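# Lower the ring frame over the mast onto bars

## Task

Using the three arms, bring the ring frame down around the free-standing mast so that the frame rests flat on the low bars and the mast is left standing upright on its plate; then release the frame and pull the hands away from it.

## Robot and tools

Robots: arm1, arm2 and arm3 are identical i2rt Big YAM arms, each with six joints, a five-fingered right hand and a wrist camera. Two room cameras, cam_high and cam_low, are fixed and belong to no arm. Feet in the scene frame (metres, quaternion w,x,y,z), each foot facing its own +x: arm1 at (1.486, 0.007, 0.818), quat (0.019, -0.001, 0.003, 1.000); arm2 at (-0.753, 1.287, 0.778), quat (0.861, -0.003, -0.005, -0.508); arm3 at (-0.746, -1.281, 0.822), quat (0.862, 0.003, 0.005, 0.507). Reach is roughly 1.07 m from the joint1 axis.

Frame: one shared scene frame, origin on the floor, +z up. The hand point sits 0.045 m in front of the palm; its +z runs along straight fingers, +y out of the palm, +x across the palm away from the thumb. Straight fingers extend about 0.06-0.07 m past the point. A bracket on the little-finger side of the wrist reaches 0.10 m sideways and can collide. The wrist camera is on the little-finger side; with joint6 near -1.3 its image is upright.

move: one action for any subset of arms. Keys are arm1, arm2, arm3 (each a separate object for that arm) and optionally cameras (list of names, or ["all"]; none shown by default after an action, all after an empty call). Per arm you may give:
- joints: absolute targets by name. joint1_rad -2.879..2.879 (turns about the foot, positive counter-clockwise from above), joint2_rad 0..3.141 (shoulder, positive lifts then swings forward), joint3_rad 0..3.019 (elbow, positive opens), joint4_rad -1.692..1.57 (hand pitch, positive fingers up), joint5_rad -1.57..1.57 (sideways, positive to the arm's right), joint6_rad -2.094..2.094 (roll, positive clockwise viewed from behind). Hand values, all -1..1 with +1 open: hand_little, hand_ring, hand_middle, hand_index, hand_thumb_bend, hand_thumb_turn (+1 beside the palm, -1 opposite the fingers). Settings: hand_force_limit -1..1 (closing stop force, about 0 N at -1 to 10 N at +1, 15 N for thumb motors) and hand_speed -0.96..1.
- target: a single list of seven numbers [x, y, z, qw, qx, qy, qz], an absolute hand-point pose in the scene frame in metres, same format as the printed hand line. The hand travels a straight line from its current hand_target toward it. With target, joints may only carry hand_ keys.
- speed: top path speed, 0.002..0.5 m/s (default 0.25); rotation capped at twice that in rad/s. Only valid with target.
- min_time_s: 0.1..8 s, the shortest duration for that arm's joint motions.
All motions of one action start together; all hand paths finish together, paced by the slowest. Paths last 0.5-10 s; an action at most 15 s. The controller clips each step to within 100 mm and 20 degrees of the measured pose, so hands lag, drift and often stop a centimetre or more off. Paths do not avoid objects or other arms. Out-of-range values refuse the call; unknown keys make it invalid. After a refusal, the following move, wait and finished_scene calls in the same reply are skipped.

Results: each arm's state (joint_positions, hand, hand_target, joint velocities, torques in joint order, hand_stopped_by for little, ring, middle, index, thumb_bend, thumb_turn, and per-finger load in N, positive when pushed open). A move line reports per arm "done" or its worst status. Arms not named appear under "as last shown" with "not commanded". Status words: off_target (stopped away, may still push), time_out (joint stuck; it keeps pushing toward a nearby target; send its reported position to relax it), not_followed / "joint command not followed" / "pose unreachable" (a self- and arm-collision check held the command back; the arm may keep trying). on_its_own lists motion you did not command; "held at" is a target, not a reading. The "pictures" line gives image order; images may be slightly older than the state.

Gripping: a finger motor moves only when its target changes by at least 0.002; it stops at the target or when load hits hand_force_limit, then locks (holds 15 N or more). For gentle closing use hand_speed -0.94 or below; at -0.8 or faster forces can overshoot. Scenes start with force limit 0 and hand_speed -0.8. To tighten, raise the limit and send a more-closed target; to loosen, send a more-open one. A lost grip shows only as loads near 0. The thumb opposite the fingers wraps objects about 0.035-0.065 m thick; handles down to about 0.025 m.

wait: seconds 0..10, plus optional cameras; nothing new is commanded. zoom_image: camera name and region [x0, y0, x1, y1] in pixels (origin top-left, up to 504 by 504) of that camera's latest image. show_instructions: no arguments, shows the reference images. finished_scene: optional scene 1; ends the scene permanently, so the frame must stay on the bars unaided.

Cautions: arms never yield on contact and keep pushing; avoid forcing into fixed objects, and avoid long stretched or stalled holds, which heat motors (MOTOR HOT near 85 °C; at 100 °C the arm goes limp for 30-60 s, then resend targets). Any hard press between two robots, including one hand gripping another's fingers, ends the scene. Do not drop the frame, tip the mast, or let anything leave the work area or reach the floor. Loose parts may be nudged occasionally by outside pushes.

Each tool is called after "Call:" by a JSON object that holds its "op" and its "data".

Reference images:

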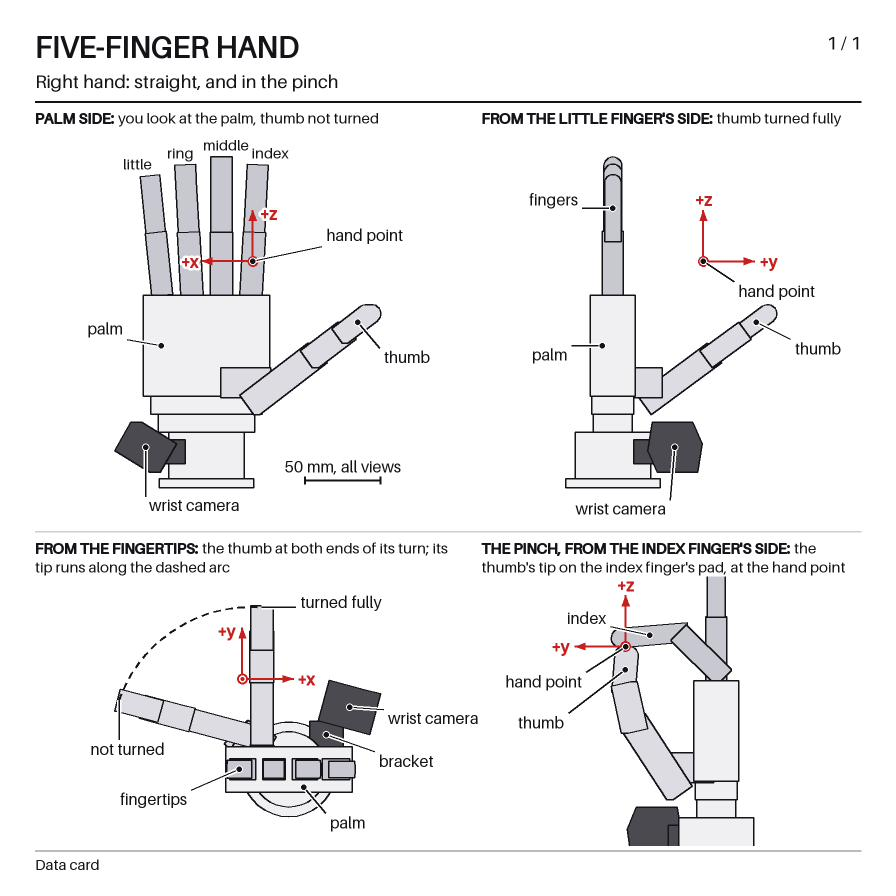

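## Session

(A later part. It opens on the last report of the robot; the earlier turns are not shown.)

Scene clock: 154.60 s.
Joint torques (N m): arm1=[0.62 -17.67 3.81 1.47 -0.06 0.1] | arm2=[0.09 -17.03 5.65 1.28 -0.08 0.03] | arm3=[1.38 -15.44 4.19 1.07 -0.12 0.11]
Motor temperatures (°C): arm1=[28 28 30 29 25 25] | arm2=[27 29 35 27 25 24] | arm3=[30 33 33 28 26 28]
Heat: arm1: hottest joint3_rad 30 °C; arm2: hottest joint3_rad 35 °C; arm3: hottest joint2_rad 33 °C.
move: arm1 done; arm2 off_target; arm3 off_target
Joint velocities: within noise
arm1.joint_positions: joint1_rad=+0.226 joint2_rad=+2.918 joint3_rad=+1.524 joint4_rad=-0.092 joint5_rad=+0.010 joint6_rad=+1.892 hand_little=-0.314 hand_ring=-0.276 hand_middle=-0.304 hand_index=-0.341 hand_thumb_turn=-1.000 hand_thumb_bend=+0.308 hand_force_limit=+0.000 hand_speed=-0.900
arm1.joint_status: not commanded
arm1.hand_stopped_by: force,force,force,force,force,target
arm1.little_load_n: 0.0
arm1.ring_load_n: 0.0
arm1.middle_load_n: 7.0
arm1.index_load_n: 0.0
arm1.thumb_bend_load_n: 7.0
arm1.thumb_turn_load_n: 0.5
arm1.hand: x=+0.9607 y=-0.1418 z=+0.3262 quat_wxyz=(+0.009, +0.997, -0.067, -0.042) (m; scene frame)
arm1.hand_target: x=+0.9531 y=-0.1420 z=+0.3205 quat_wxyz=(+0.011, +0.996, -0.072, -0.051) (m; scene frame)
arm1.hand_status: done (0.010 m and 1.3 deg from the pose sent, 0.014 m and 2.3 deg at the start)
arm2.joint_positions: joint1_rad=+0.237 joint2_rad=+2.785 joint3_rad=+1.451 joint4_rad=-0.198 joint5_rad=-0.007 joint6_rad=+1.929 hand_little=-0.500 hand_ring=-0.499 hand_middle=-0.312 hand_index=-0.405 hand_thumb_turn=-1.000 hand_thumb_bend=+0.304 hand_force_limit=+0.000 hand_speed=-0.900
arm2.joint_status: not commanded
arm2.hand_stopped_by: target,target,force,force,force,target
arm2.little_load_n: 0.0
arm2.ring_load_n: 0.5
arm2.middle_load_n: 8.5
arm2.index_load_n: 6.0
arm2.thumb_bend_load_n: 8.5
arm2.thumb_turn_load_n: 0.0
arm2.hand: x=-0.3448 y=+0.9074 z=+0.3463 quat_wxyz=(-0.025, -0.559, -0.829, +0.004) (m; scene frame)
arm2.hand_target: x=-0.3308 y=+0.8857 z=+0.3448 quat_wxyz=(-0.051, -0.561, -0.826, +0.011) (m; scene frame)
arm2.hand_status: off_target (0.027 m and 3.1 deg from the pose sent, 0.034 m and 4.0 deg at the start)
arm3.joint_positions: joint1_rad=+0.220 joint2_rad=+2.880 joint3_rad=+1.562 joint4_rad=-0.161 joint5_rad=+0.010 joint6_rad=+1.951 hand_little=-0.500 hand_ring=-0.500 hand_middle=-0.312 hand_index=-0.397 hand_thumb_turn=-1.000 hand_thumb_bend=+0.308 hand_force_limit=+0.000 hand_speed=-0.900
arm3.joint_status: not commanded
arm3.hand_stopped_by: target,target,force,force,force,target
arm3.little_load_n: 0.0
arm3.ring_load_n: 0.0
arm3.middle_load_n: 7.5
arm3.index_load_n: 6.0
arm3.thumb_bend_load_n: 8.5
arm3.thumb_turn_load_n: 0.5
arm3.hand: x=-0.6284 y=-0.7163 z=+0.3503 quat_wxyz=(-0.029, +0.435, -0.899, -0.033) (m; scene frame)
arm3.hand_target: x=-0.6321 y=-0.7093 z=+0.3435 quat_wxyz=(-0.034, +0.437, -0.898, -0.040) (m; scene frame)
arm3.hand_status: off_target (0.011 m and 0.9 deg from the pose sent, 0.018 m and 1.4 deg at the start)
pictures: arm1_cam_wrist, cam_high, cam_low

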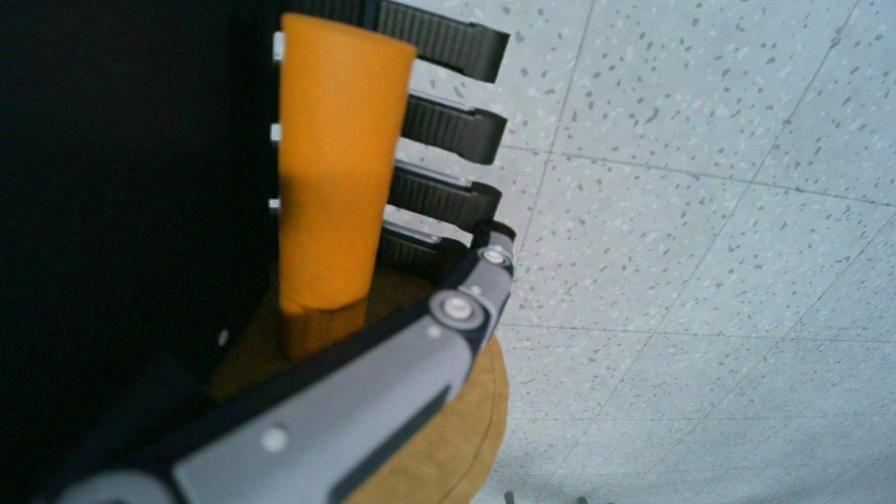

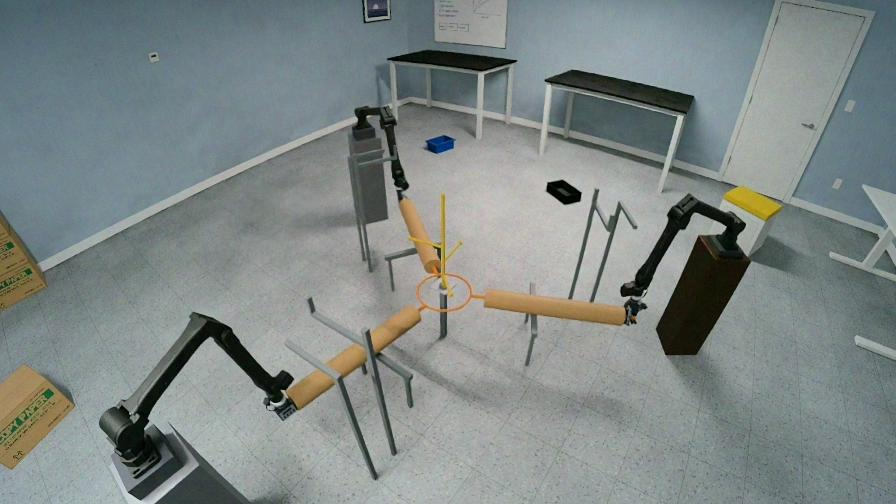

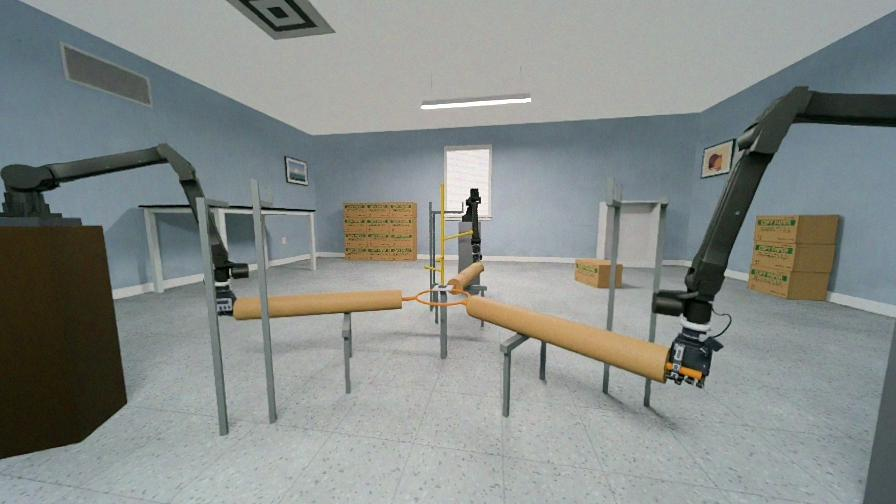

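Call:
{"op": "move", "data": {"arm1": {"joints": {"hand_little": 1, "hand_ring": 1, "hand_middle": 1, "hand_index": 1, "hand_thumb_bend": 1, "hand_speed": -0.75}}, "arm2": {"joints": {"hand_little": 1, "hand_ring": 1, "hand_middle": 1, "hand_index": 1, "hand_thumb_bend": 1, "hand_speed": -0.75}}, "arm3": {"joints": {"hand_little": 1, "hand_ring": 1, "hand_middle": 1, "hand_index": 1, "hand_thumb_bend": 1, "hand_speed": -0.75}}, "cameras": ["all"]}}

Call:
{"op": "zoom_image", "data": {"camera": "cam_low", "region": [320, 190, 580, 410]}}

Scene clock: 157.70 s.
Joint torques (N m): arm1=[0.62 -17.73 3.81 1.44 -0.05 0.1] | arm2=[0.09 -17.03 5.67 1.22 -0.05 0.05] | arm3=[1.38 -15.38 4.18 1.07 -0.1 0.11]
Motor temperatures (°C): arm1=[28 28 30 29 25 25] | arm2=[27 30 35 27 25 24] | arm3=[30 33 33 28 25 28]
Heat: arm1: hottest joint3_rad 30 °C; arm2: hottest joint3_rad 35 °C; arm3: hottest joint2_rad 33 °C.
move: arm1 done; arm2 done; arm3 done
Joint velocities: within noise
arm1.joint_positions: joint1_rad=+0.226 joint2_rad=+2.918 joint3_rad=+1.524 joint4_rad=-0.092 joint5_rad=+0.010 joint6_rad=+1.892 hand_little=+1.000 hand_ring=+1.000 hand_middle=+1.000 hand_index=+1.000 hand_thumb_turn=-1.000 hand_thumb_bend=+1.000 hand_force_limit=+0.000 hand_speed=-0.750
arm1.joint_status: all done
arm1.hand_stopped_by: target,target,target,target,target,target
arm1.little_load_n: 0.0
arm1.ring_load_n: 0.0
arm1.middle_load_n: 0.5
arm1.index_load_n: 0.0
arm1.thumb_bend_load_n: 0.0
arm1.thumb_turn_load_n: 0.0
arm1.hand: x=+0.9607 y=-0.1418 z=+0.3262 quat_wxyz=(+0.009, +0.997, -0.067, -0.042) (m; scene frame)
arm1.hand_target: x=+0.9531 y=-0.1420 z=+0.3205 quat_wxyz=(+0.011, +0.996, -0.072, -0.051) (m; scene frame)
arm1.hand_status: not commanded
arm2.joint_positions: joint1_rad=+0.237 joint2_rad=+2.785 joint3_rad=+1.451 joint4_rad=-0.198 joint5_rad=-0.007 joint6_rad=+1.929 hand_little=+1.000 hand_ring=+1.000 hand_middle=+1.000 hand_index=+1.000 hand_thumb_turn=-1.000 hand_thumb_bend=+1.000 hand_force_limit=+0.000 hand_speed=-0.750
arm2.joint_status: all done
arm2.hand_stopped_by: target,target,target,target,target,target
arm2.little_load_n: 0.0
arm2.ring_load_n: 0.0
arm2.middle_load_n: 0.0
arm2.index_load_n: 0.0
arm2.thumb_bend_load_n: 0.0
arm2.thumb_turn_load_n: 0.0
arm2.hand: x=-0.3448 y=+0.9074 z=+0.3463 quat_wxyz=(-0.025, -0.559, -0.829, +0.004) (m; scene frame)
arm2.hand_target: x=-0.3308 y=+0.8857 z=+0.3448 quat_wxyz=(-0.051, -0.561, -0.826, +0.011) (m; scene frame)
arm2.hand_status: not commanded
arm3.joint_positions: joint1_rad=+0.220 joint2_rad=+2.880 joint3_rad=+1.562 joint4_rad=-0.161 joint5_rad=+0.010 joint6_rad=+1.951 hand_little=+1.000 hand_ring=+1.000 hand_middle=+1.000 hand_index=+1.000 hand_thumb_turn=-1.000 hand_thumb_bend=+1.000 hand_force_limit=+0.000 hand_speed=-0.750
arm3.joint_status: all done
arm3.hand_stopped_by: target,target,target,target,target,target
arm3.little_load_n: 0.0
arm3.ring_load_n: 0.0
arm3.middle_load_n: 0.0
arm3.index_load_n: 0.0
arm3.thumb_bend_load_n: 0.0
arm3.thumb_turn_load_n: 0.0
arm3.hand: x=-0.6284 y=-0.7163 z=+0.3503 quat_wxyz=(-0.029, +0.435, -0.899, -0.033) (m; scene frame)
arm3.hand_target: x=-0.6321 y=-0.7093 z=+0.3435 quat_wxyz=(-0.034, +0.437, -0.898, -0.040) (m; scene frame)
arm3.hand_status: not commanded
pictures: arm1_cam_wrist, arm2_cam_wrist, arm3_cam_wrist, cam_high, cam_low

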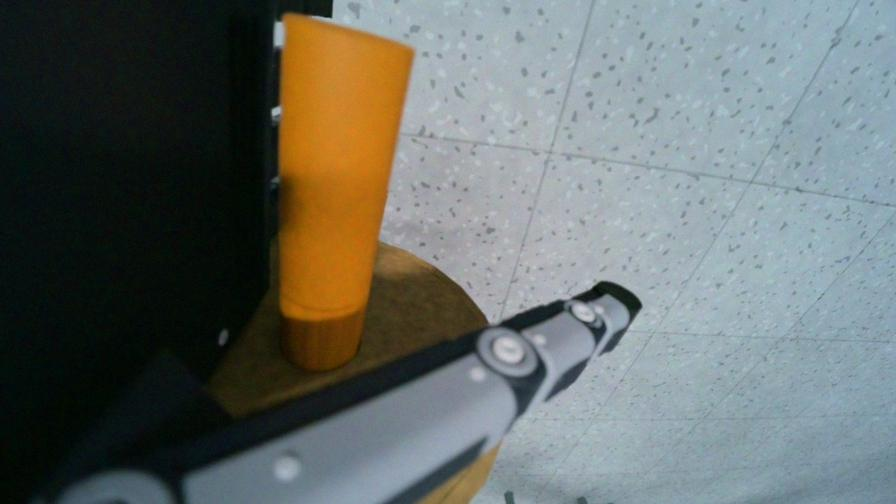

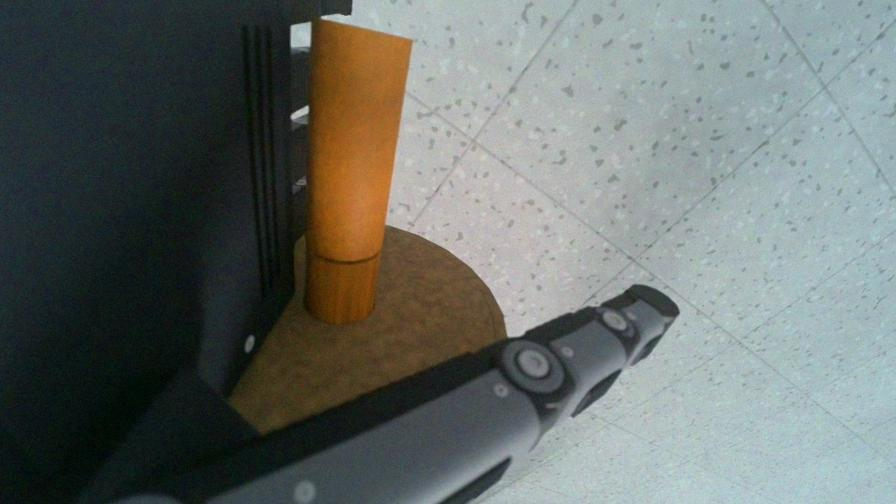

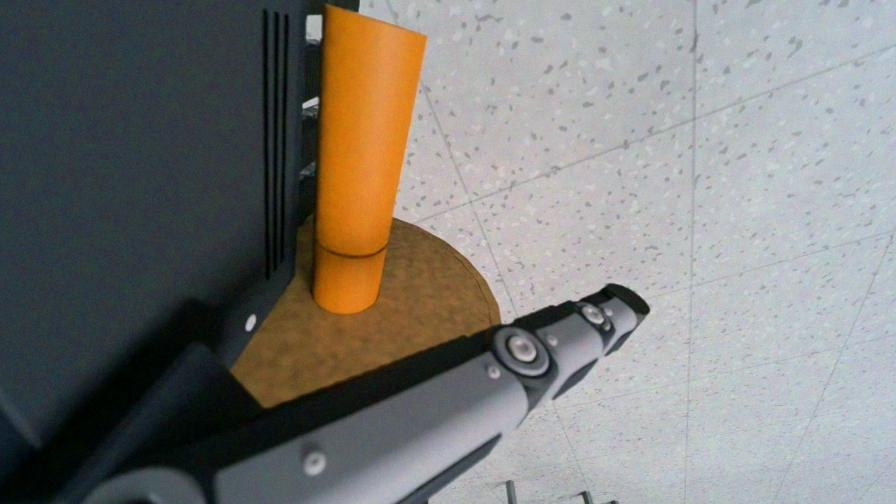

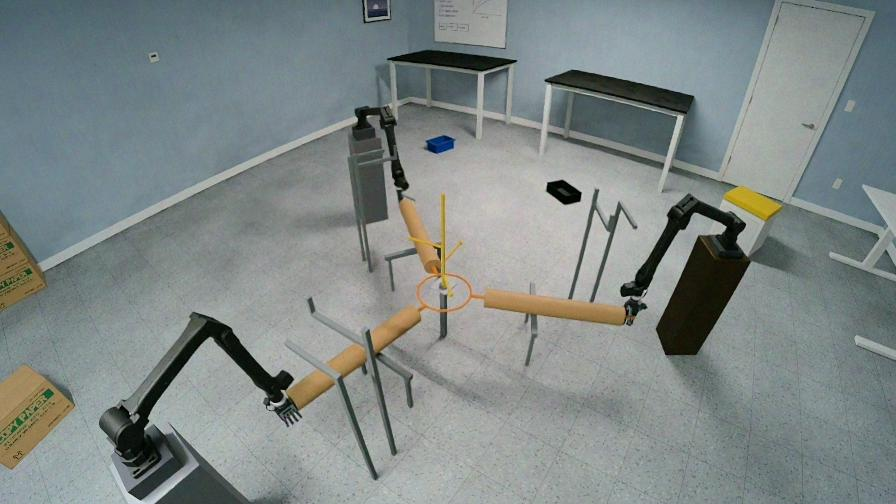

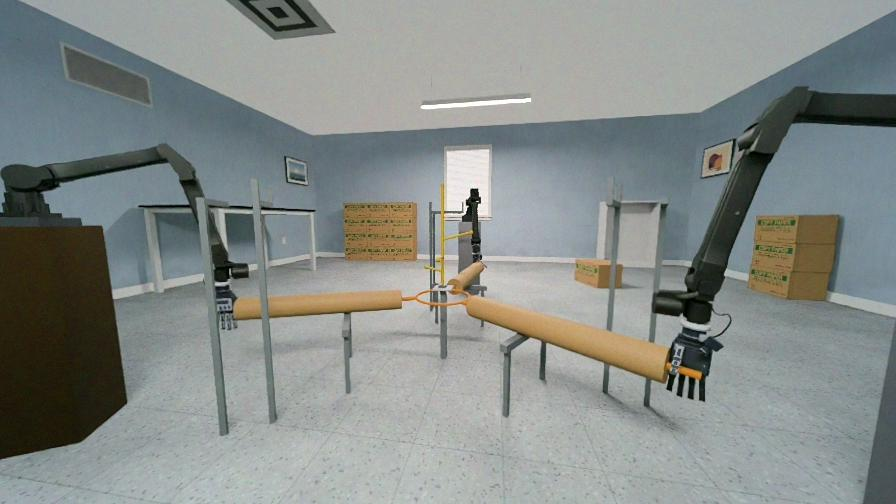

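Scaled by 1.938 from the camera's 896x504 image, which has a finer 1280x720 frame.

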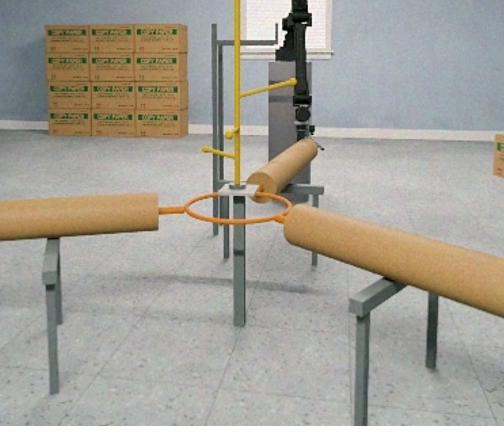

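Call:
{"op": "move", "data": {"arm1": {"target": [0.970, -0.132, 0.440, 0.009, 0.997, -0.067, -0.042], "speed": 0.12}, "arm2": {"target": [-0.356, 0.909, 0.460, 0.030, 0.5605, 0.8275, -0.007], "speed": 0.12}, "arm3": {"target": [-0.627, -0.728, 0.462, 0.029, -0.435, 0.8988, 0.033], "speed": 0.12}, "cameras": ["all"]}}

Call:
{"op": "zoom_image", "data": {"camera": "cam_low", "region": [320, 190, 580, 410]}}

Scene clock: 159.83 s.
Joint torques (N m): arm1=[0.03 -20.84 1.51 0.47 -0.15 -0.13] | arm2=[-0.15 -19.02 1.73 -0.2 -0.02 -0.04] | arm3=[0.15 -17.14 1.94 0.08 -0.02 -0.02]
Motor temperatures (°C): arm1=[28 28 30 29 25 25] | arm2=[27 30 35 27 25 24] | arm3=[30 33 33 28 25 28]
Heat: arm1: hottest joint3_rad 30 °C; arm2: hottest joint3_rad 35 °C; arm3: hottest joint2_rad 33 °C.
move: arm1 off_target; arm2 done; arm3 done
Joint velocities: within noise
arm1.joint_positions: joint1_rad=+0.221 joint2_rad=+2.646 joint3_rad=+1.262 joint4_rad=-0.111 joint5_rad=+0.011 joint6_rad=+1.888 hand_little=+1.000 hand_ring=+1.000 hand_middle=+1.000 hand_index=+1.000 hand_thumb_turn=-1.000 hand_thumb_bend=+1.000 hand_force_limit=+0.000 hand_speed=-0.750
arm1.joint_status: not commanded
arm1.hand_stopped_by: target,target,target,target,target,target
arm1.little_load_n: 0.0
arm1.ring_load_n: 0.0
arm1.middle_load_n: 0.0
arm1.index_load_n: 0.0
arm1.thumb_bend_load_n: 0.0
arm1.thumb_turn_load_n: 0.0
arm1.hand: x=+0.9777 y=-0.1349 z=+0.4286 quat_wxyz=(+0.008, +0.997, -0.068, -0.037) (m; scene frame)
arm1.hand_target: x=+0.9700 y=-0.1321 z=+0.4398 quat_wxyz=(+0.009, +0.997, -0.067, -0.042) (m; scene frame)
arm1.hand_status: off_target (0.014 m and 0.6 deg from the pose sent, 0.115 m and 0.1 deg at the start)
arm2.joint_positions: joint1_rad=+0.232 joint2_rad=+2.504 joint3_rad=+1.237 joint4_rad=-0.245 joint5_rad=-0.007 joint6_rad=+1.929 hand_little=+1.000 hand_ring=+1.000 hand_middle=+1.000 hand_index=+1.000 hand_thumb_turn=-1.000 hand_thumb_bend=+1.000 hand_force_limit=+0.000 hand_speed=-0.750
arm2.joint_status: not commanded
arm2.hand_stopped_by: target,target,target,target,target,target
arm2.little_load_n: 0.0
arm2.ring_load_n: 0.0
arm2.middle_load_n: 0.0
arm2.index_load_n: 0.0
arm2.thumb_bend_load_n: 0.0
arm2.thumb_turn_load_n: 0.0
arm2.hand: x=-0.3502 y=+0.9094 z=+0.4567 quat_wxyz=(-0.035, -0.561, -0.827, +0.007) (m; scene frame)
arm2.hand_target: x=-0.3559 y=+0.9091 z=+0.4599 quat_wxyz=(-0.030, -0.560, -0.828, +0.007) (m; scene frame)
arm2.hand_status: done (0.007 m and 0.5 deg from the pose sent, 0.114 m and 0.7 deg at the start)
arm3.joint_positions: joint1_rad=+0.220 joint2_rad=+2.601 joint3_rad=+1.321 joint4_rad=-0.191 joint5_rad=+0.010 joint6_rad=+1.951 hand_little=+1.000 hand_ring=+1.000 hand_middle=+1.000 hand_index=+1.000 hand_thumb_turn=-1.000 hand_thumb_bend=+1.000 hand_force_limit=+0.000 hand_speed=-0.750
arm3.joint_status: not commanded
arm3.hand_stopped_by: target,target,target,target,target,target
arm3.little_load_n: 0.0
arm3.ring_load_n: 0.0
arm3.middle_load_n: 0.0
arm3.index_load_n: 0.0
arm3.thumb_bend_load_n: 0.0
arm3.thumb_turn_load_n: 0.0
arm3.hand: x=-0.6293 y=-0.7239 z=+0.4591 quat_wxyz=(-0.031, +0.435, -0.899, -0.036) (m; scene frame)
arm3.hand_target: x=-0.6270 y=-0.7279 z=+0.4620 quat_wxyz=(-0.029, +0.435, -0.899, -0.033) (m; scene frame)
arm3.hand_status: done (0.006 m and 0.5 deg from the pose sent, 0.112 m and 0.0 deg at the start)
pictures: arm1_cam_wrist, arm2_cam_wrist, arm3_cam_wrist, cam_high, cam_low

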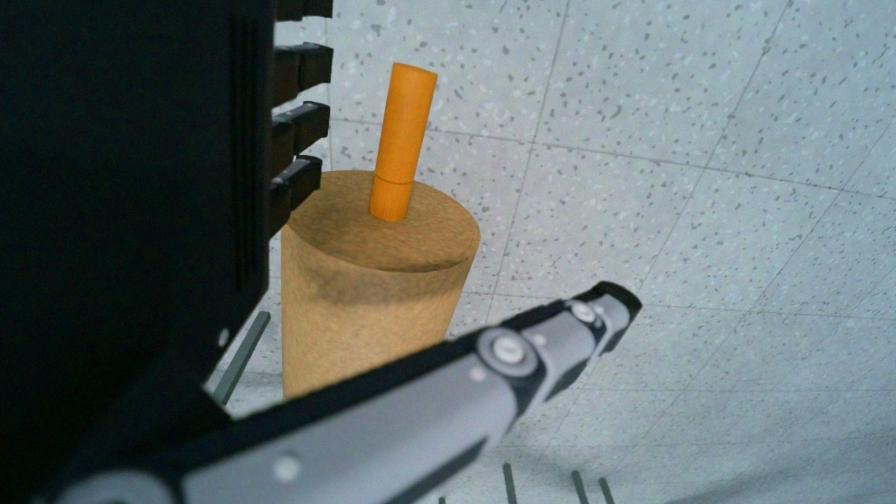

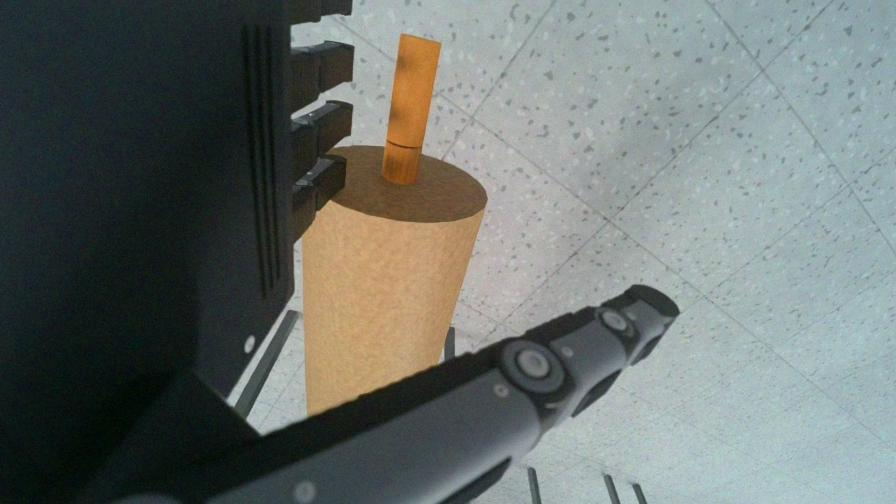

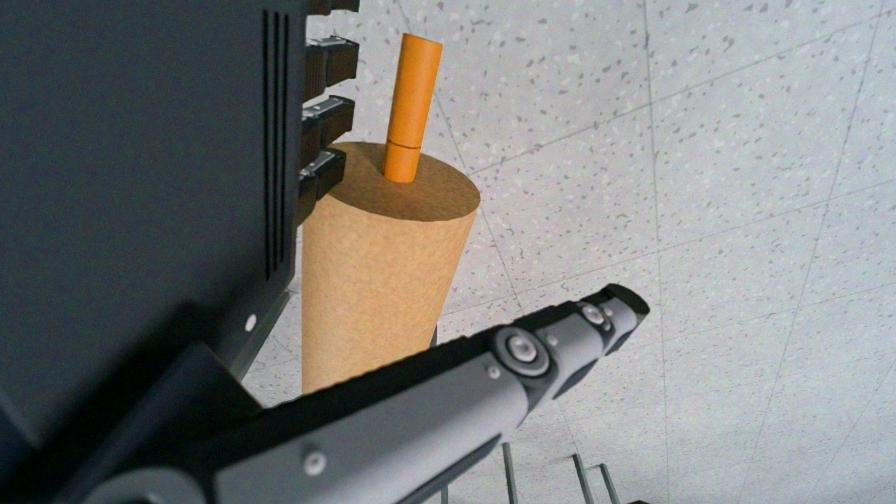

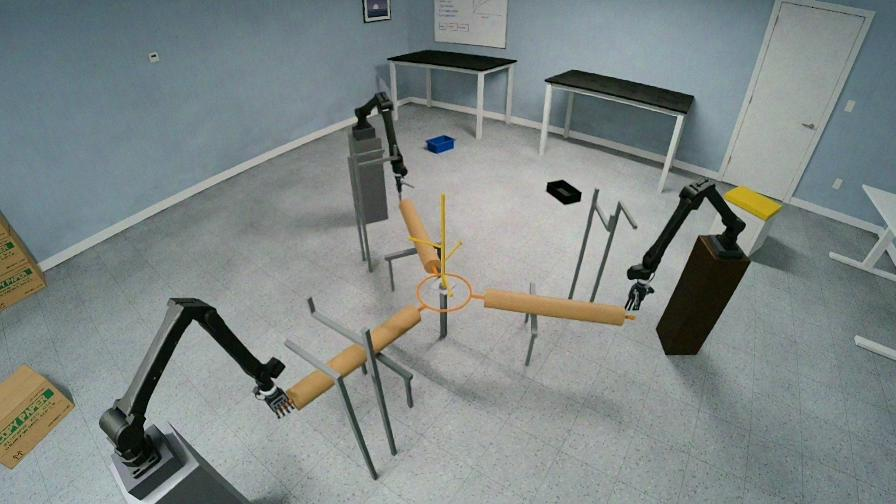

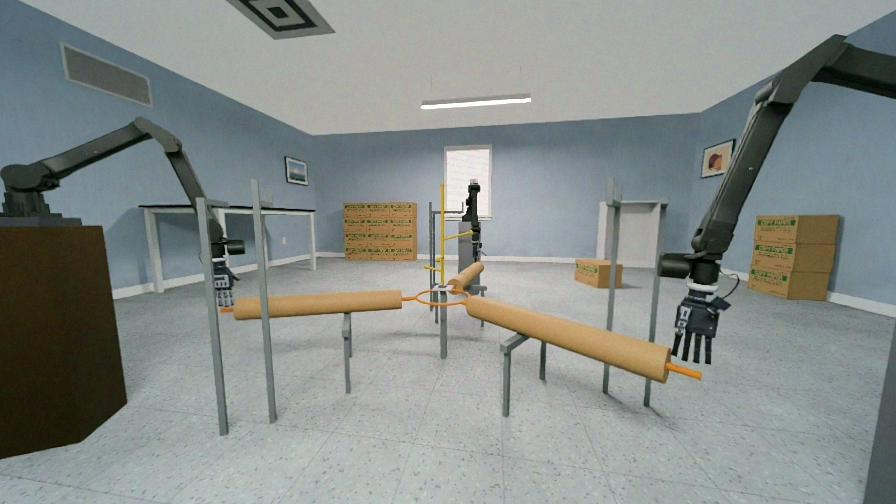

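Scaled by 1.938 from the camera's 896x504 image, which has a finer 1280x720 frame.

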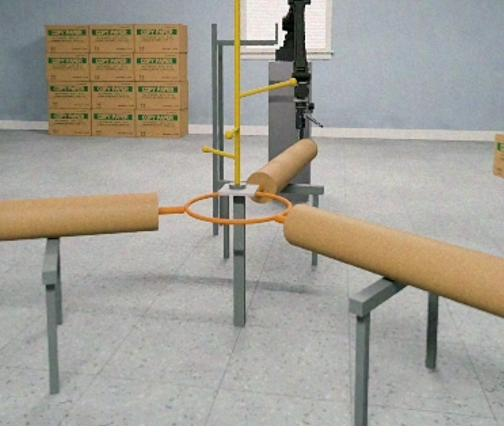

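Call:
{"op": "move", "data": {"arm1": {"target": [1.06, -0.140, 0.500, 0.009, 0.997, -0.067, -0.042], "speed": 0.2}, "arm2": {"target": [-0.400, 0.980, 0.525, 0.030, 0.5605, 0.8275, -0.007], "speed": 0.2}, "arm3": {"target": [-0.662, -0.800, 0.525, 0.029, -0.435, 0.8988, 0.033], "speed": 0.2}, "cameras": ["cam_high", "cam_low"]}}

Call:
{"op": "zoom_image", "data": {"camera": "cam_high", "region": [370, 190, 530, 330]}}

Scene clock: 161.40 s.
Joint torques (N m): arm1=[1.03 -18.08 0.17 1.22 -0.06 0.11] | arm2=[1.03 -15.68 1.06 0.62 -0.01 0.17] | arm3=[1.38 -14.74 1.06 0.94 0.09 0.16]
Motor temperatures (°C): arm1=[28 28 30 29 25 25] | arm2=[27 30 35 27 25 24] | arm3=[30 33 32 28 25 28]
Heat: arm1: hottest joint3_rad 30 °C; arm2: hottest joint3_rad 35 °C; arm3: hottest joint2_rad 33 °C.
move: arm1 off_target; arm2 done; arm3 done
Joint velocities: within noise
arm1.joint_positions: joint1_rad=+0.268 joint2_rad=+2.454 joint3_rad=+0.924 joint4_rad=+0.015 joint5_rad=+0.013 joint6_rad=+1.927 hand_little=+1.000 hand_ring=+1.000 hand_middle=+1.000 hand_index=+1.000 hand_thumb_turn=-1.000 hand_thumb_bend=+1.000 hand_force_limit=+0.000 hand_speed=-0.750
arm1.joint_status: not commanded
arm1.hand_stopped_by: target,target,target,target,target,target
arm1.little_load_n: 0.0
arm1.ring_load_n: 0.0
arm1.middle_load_n: 0.0
arm1.index_load_n: 0.0
arm1.thumb_bend_load_n: 0.0
arm1.thumb_turn_load_n: 0.0
arm1.hand: x=+1.0700 y=-0.1359 z=+0.4888 quat_wxyz=(+0.005, +0.998, -0.064, -0.027) (m; scene frame)
arm1.hand_target: x=+1.0599 y=-0.1400 z=+0.4999 quat_wxyz=(+0.009, +0.997, -0.067, -0.042) (m; scene frame)
arm1.hand_status: off_target (0.016 m and 1.8 deg from the pose sent, 0.109 m and 0.7 deg at the start)
arm2.joint_positions: joint1_rad=+0.252 joint2_rad=+2.272 joint3_rad=+0.917 joint4_rad=-0.180 joint5_rad=-0.005 joint6_rad=+1.941 hand_little=+1.000 hand_ring=+1.000 hand_middle=+1.000 hand_index=+1.000 hand_thumb_turn=-1.000 hand_thumb_bend=+1.000 hand_force_limit=+0.000 hand_speed=-0.750
arm2.joint_status: not commanded
arm2.hand_stopped_by: target,target,target,target,target,target
arm2.little_load_n: 0.0
arm2.ring_load_n: 0.0
arm2.middle_load_n: 0.0
arm2.index_load_n: 0.0
arm2.thumb_bend_load_n: 0.0
arm2.thumb_turn_load_n: 0.0
arm2.hand: x=-0.4032 y=+0.9804 z=+0.5201 quat_wxyz=(-0.023, -0.558, -0.829, +0.004) (m; scene frame)
arm2.hand_target: x=-0.4000 y=+0.9800 z=+0.5249 quat_wxyz=(-0.030, -0.561, -0.828, +0.007) (m; scene frame)
arm2.hand_status: done (0.006 m and 0.9 deg from the pose sent, 0.110 m and 0.5 deg at the start)
arm3.joint_positions: joint1_rad=+0.236 joint2_rad=+2.390 joint3_rad=+0.996 joint4_rad=-0.099 joint5_rad=+0.010 joint6_rad=+1.968 hand_little=+1.000 hand_ring=+1.000 hand_middle=+1.000 hand_index=+1.000 hand_thumb_turn=-1.000 hand_thumb_bend=+1.000 hand_force_limit=+0.000 hand_speed=-0.750
arm3.joint_status: not commanded
arm3.hand_stopped_by: target,target,target,target,target,target
arm3.little_load_n: 0.0
arm3.ring_load_n: 0.0
arm3.middle_load_n: 0.0
arm3.index_load_n: 0.0
arm3.thumb_bend_load_n: -0.5
arm3.thumb_turn_load_n: 0.0
arm3.hand: x=-0.6592 y=-0.8032 z=+0.5202 quat_wxyz=(-0.024, +0.435, -0.900, -0.029) (m; scene frame)
arm3.hand_target: x=-0.6620 y=-0.8000 z=+0.5250 quat_wxyz=(-0.029, +0.435, -0.899, -0.033) (m; scene frame)
arm3.hand_status: done (0.006 m and 0.8 deg from the pose sent, 0.106 m and 0.5 deg at the start)
pictures: cam_high, cam_low

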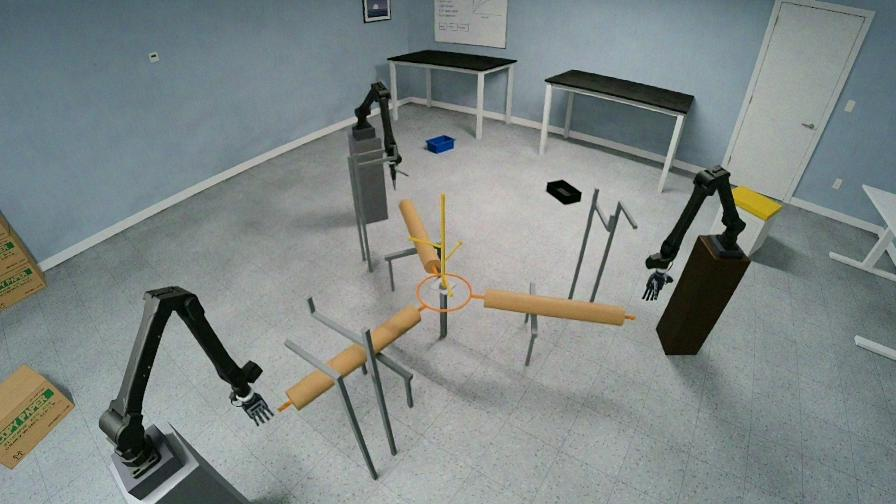

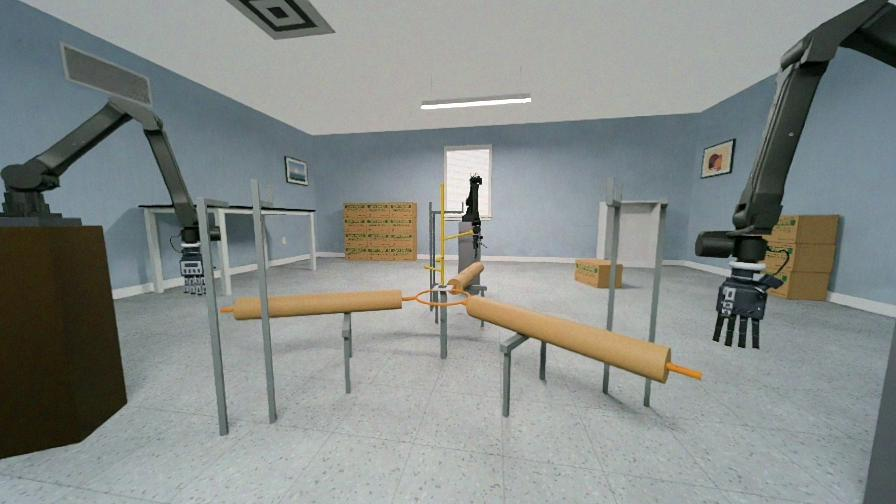

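Scaled by 3.150 from the camera's 896x504 image, which has a finer 1280x720 frame.

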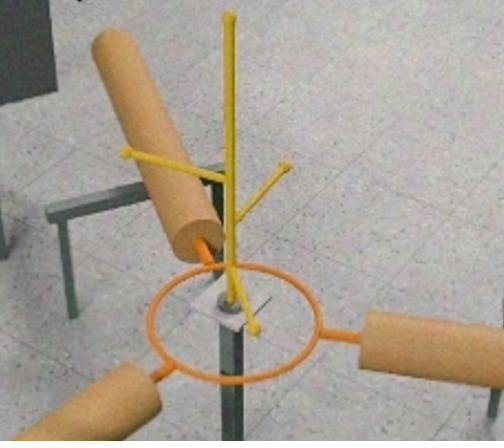

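The frame is resting level on the low bars, the mast is standing upright on its plate, and all three hands are clear of the handles.

Call:
{"op": "finished_scene", "data": {}}

The scene is finished: the task was done.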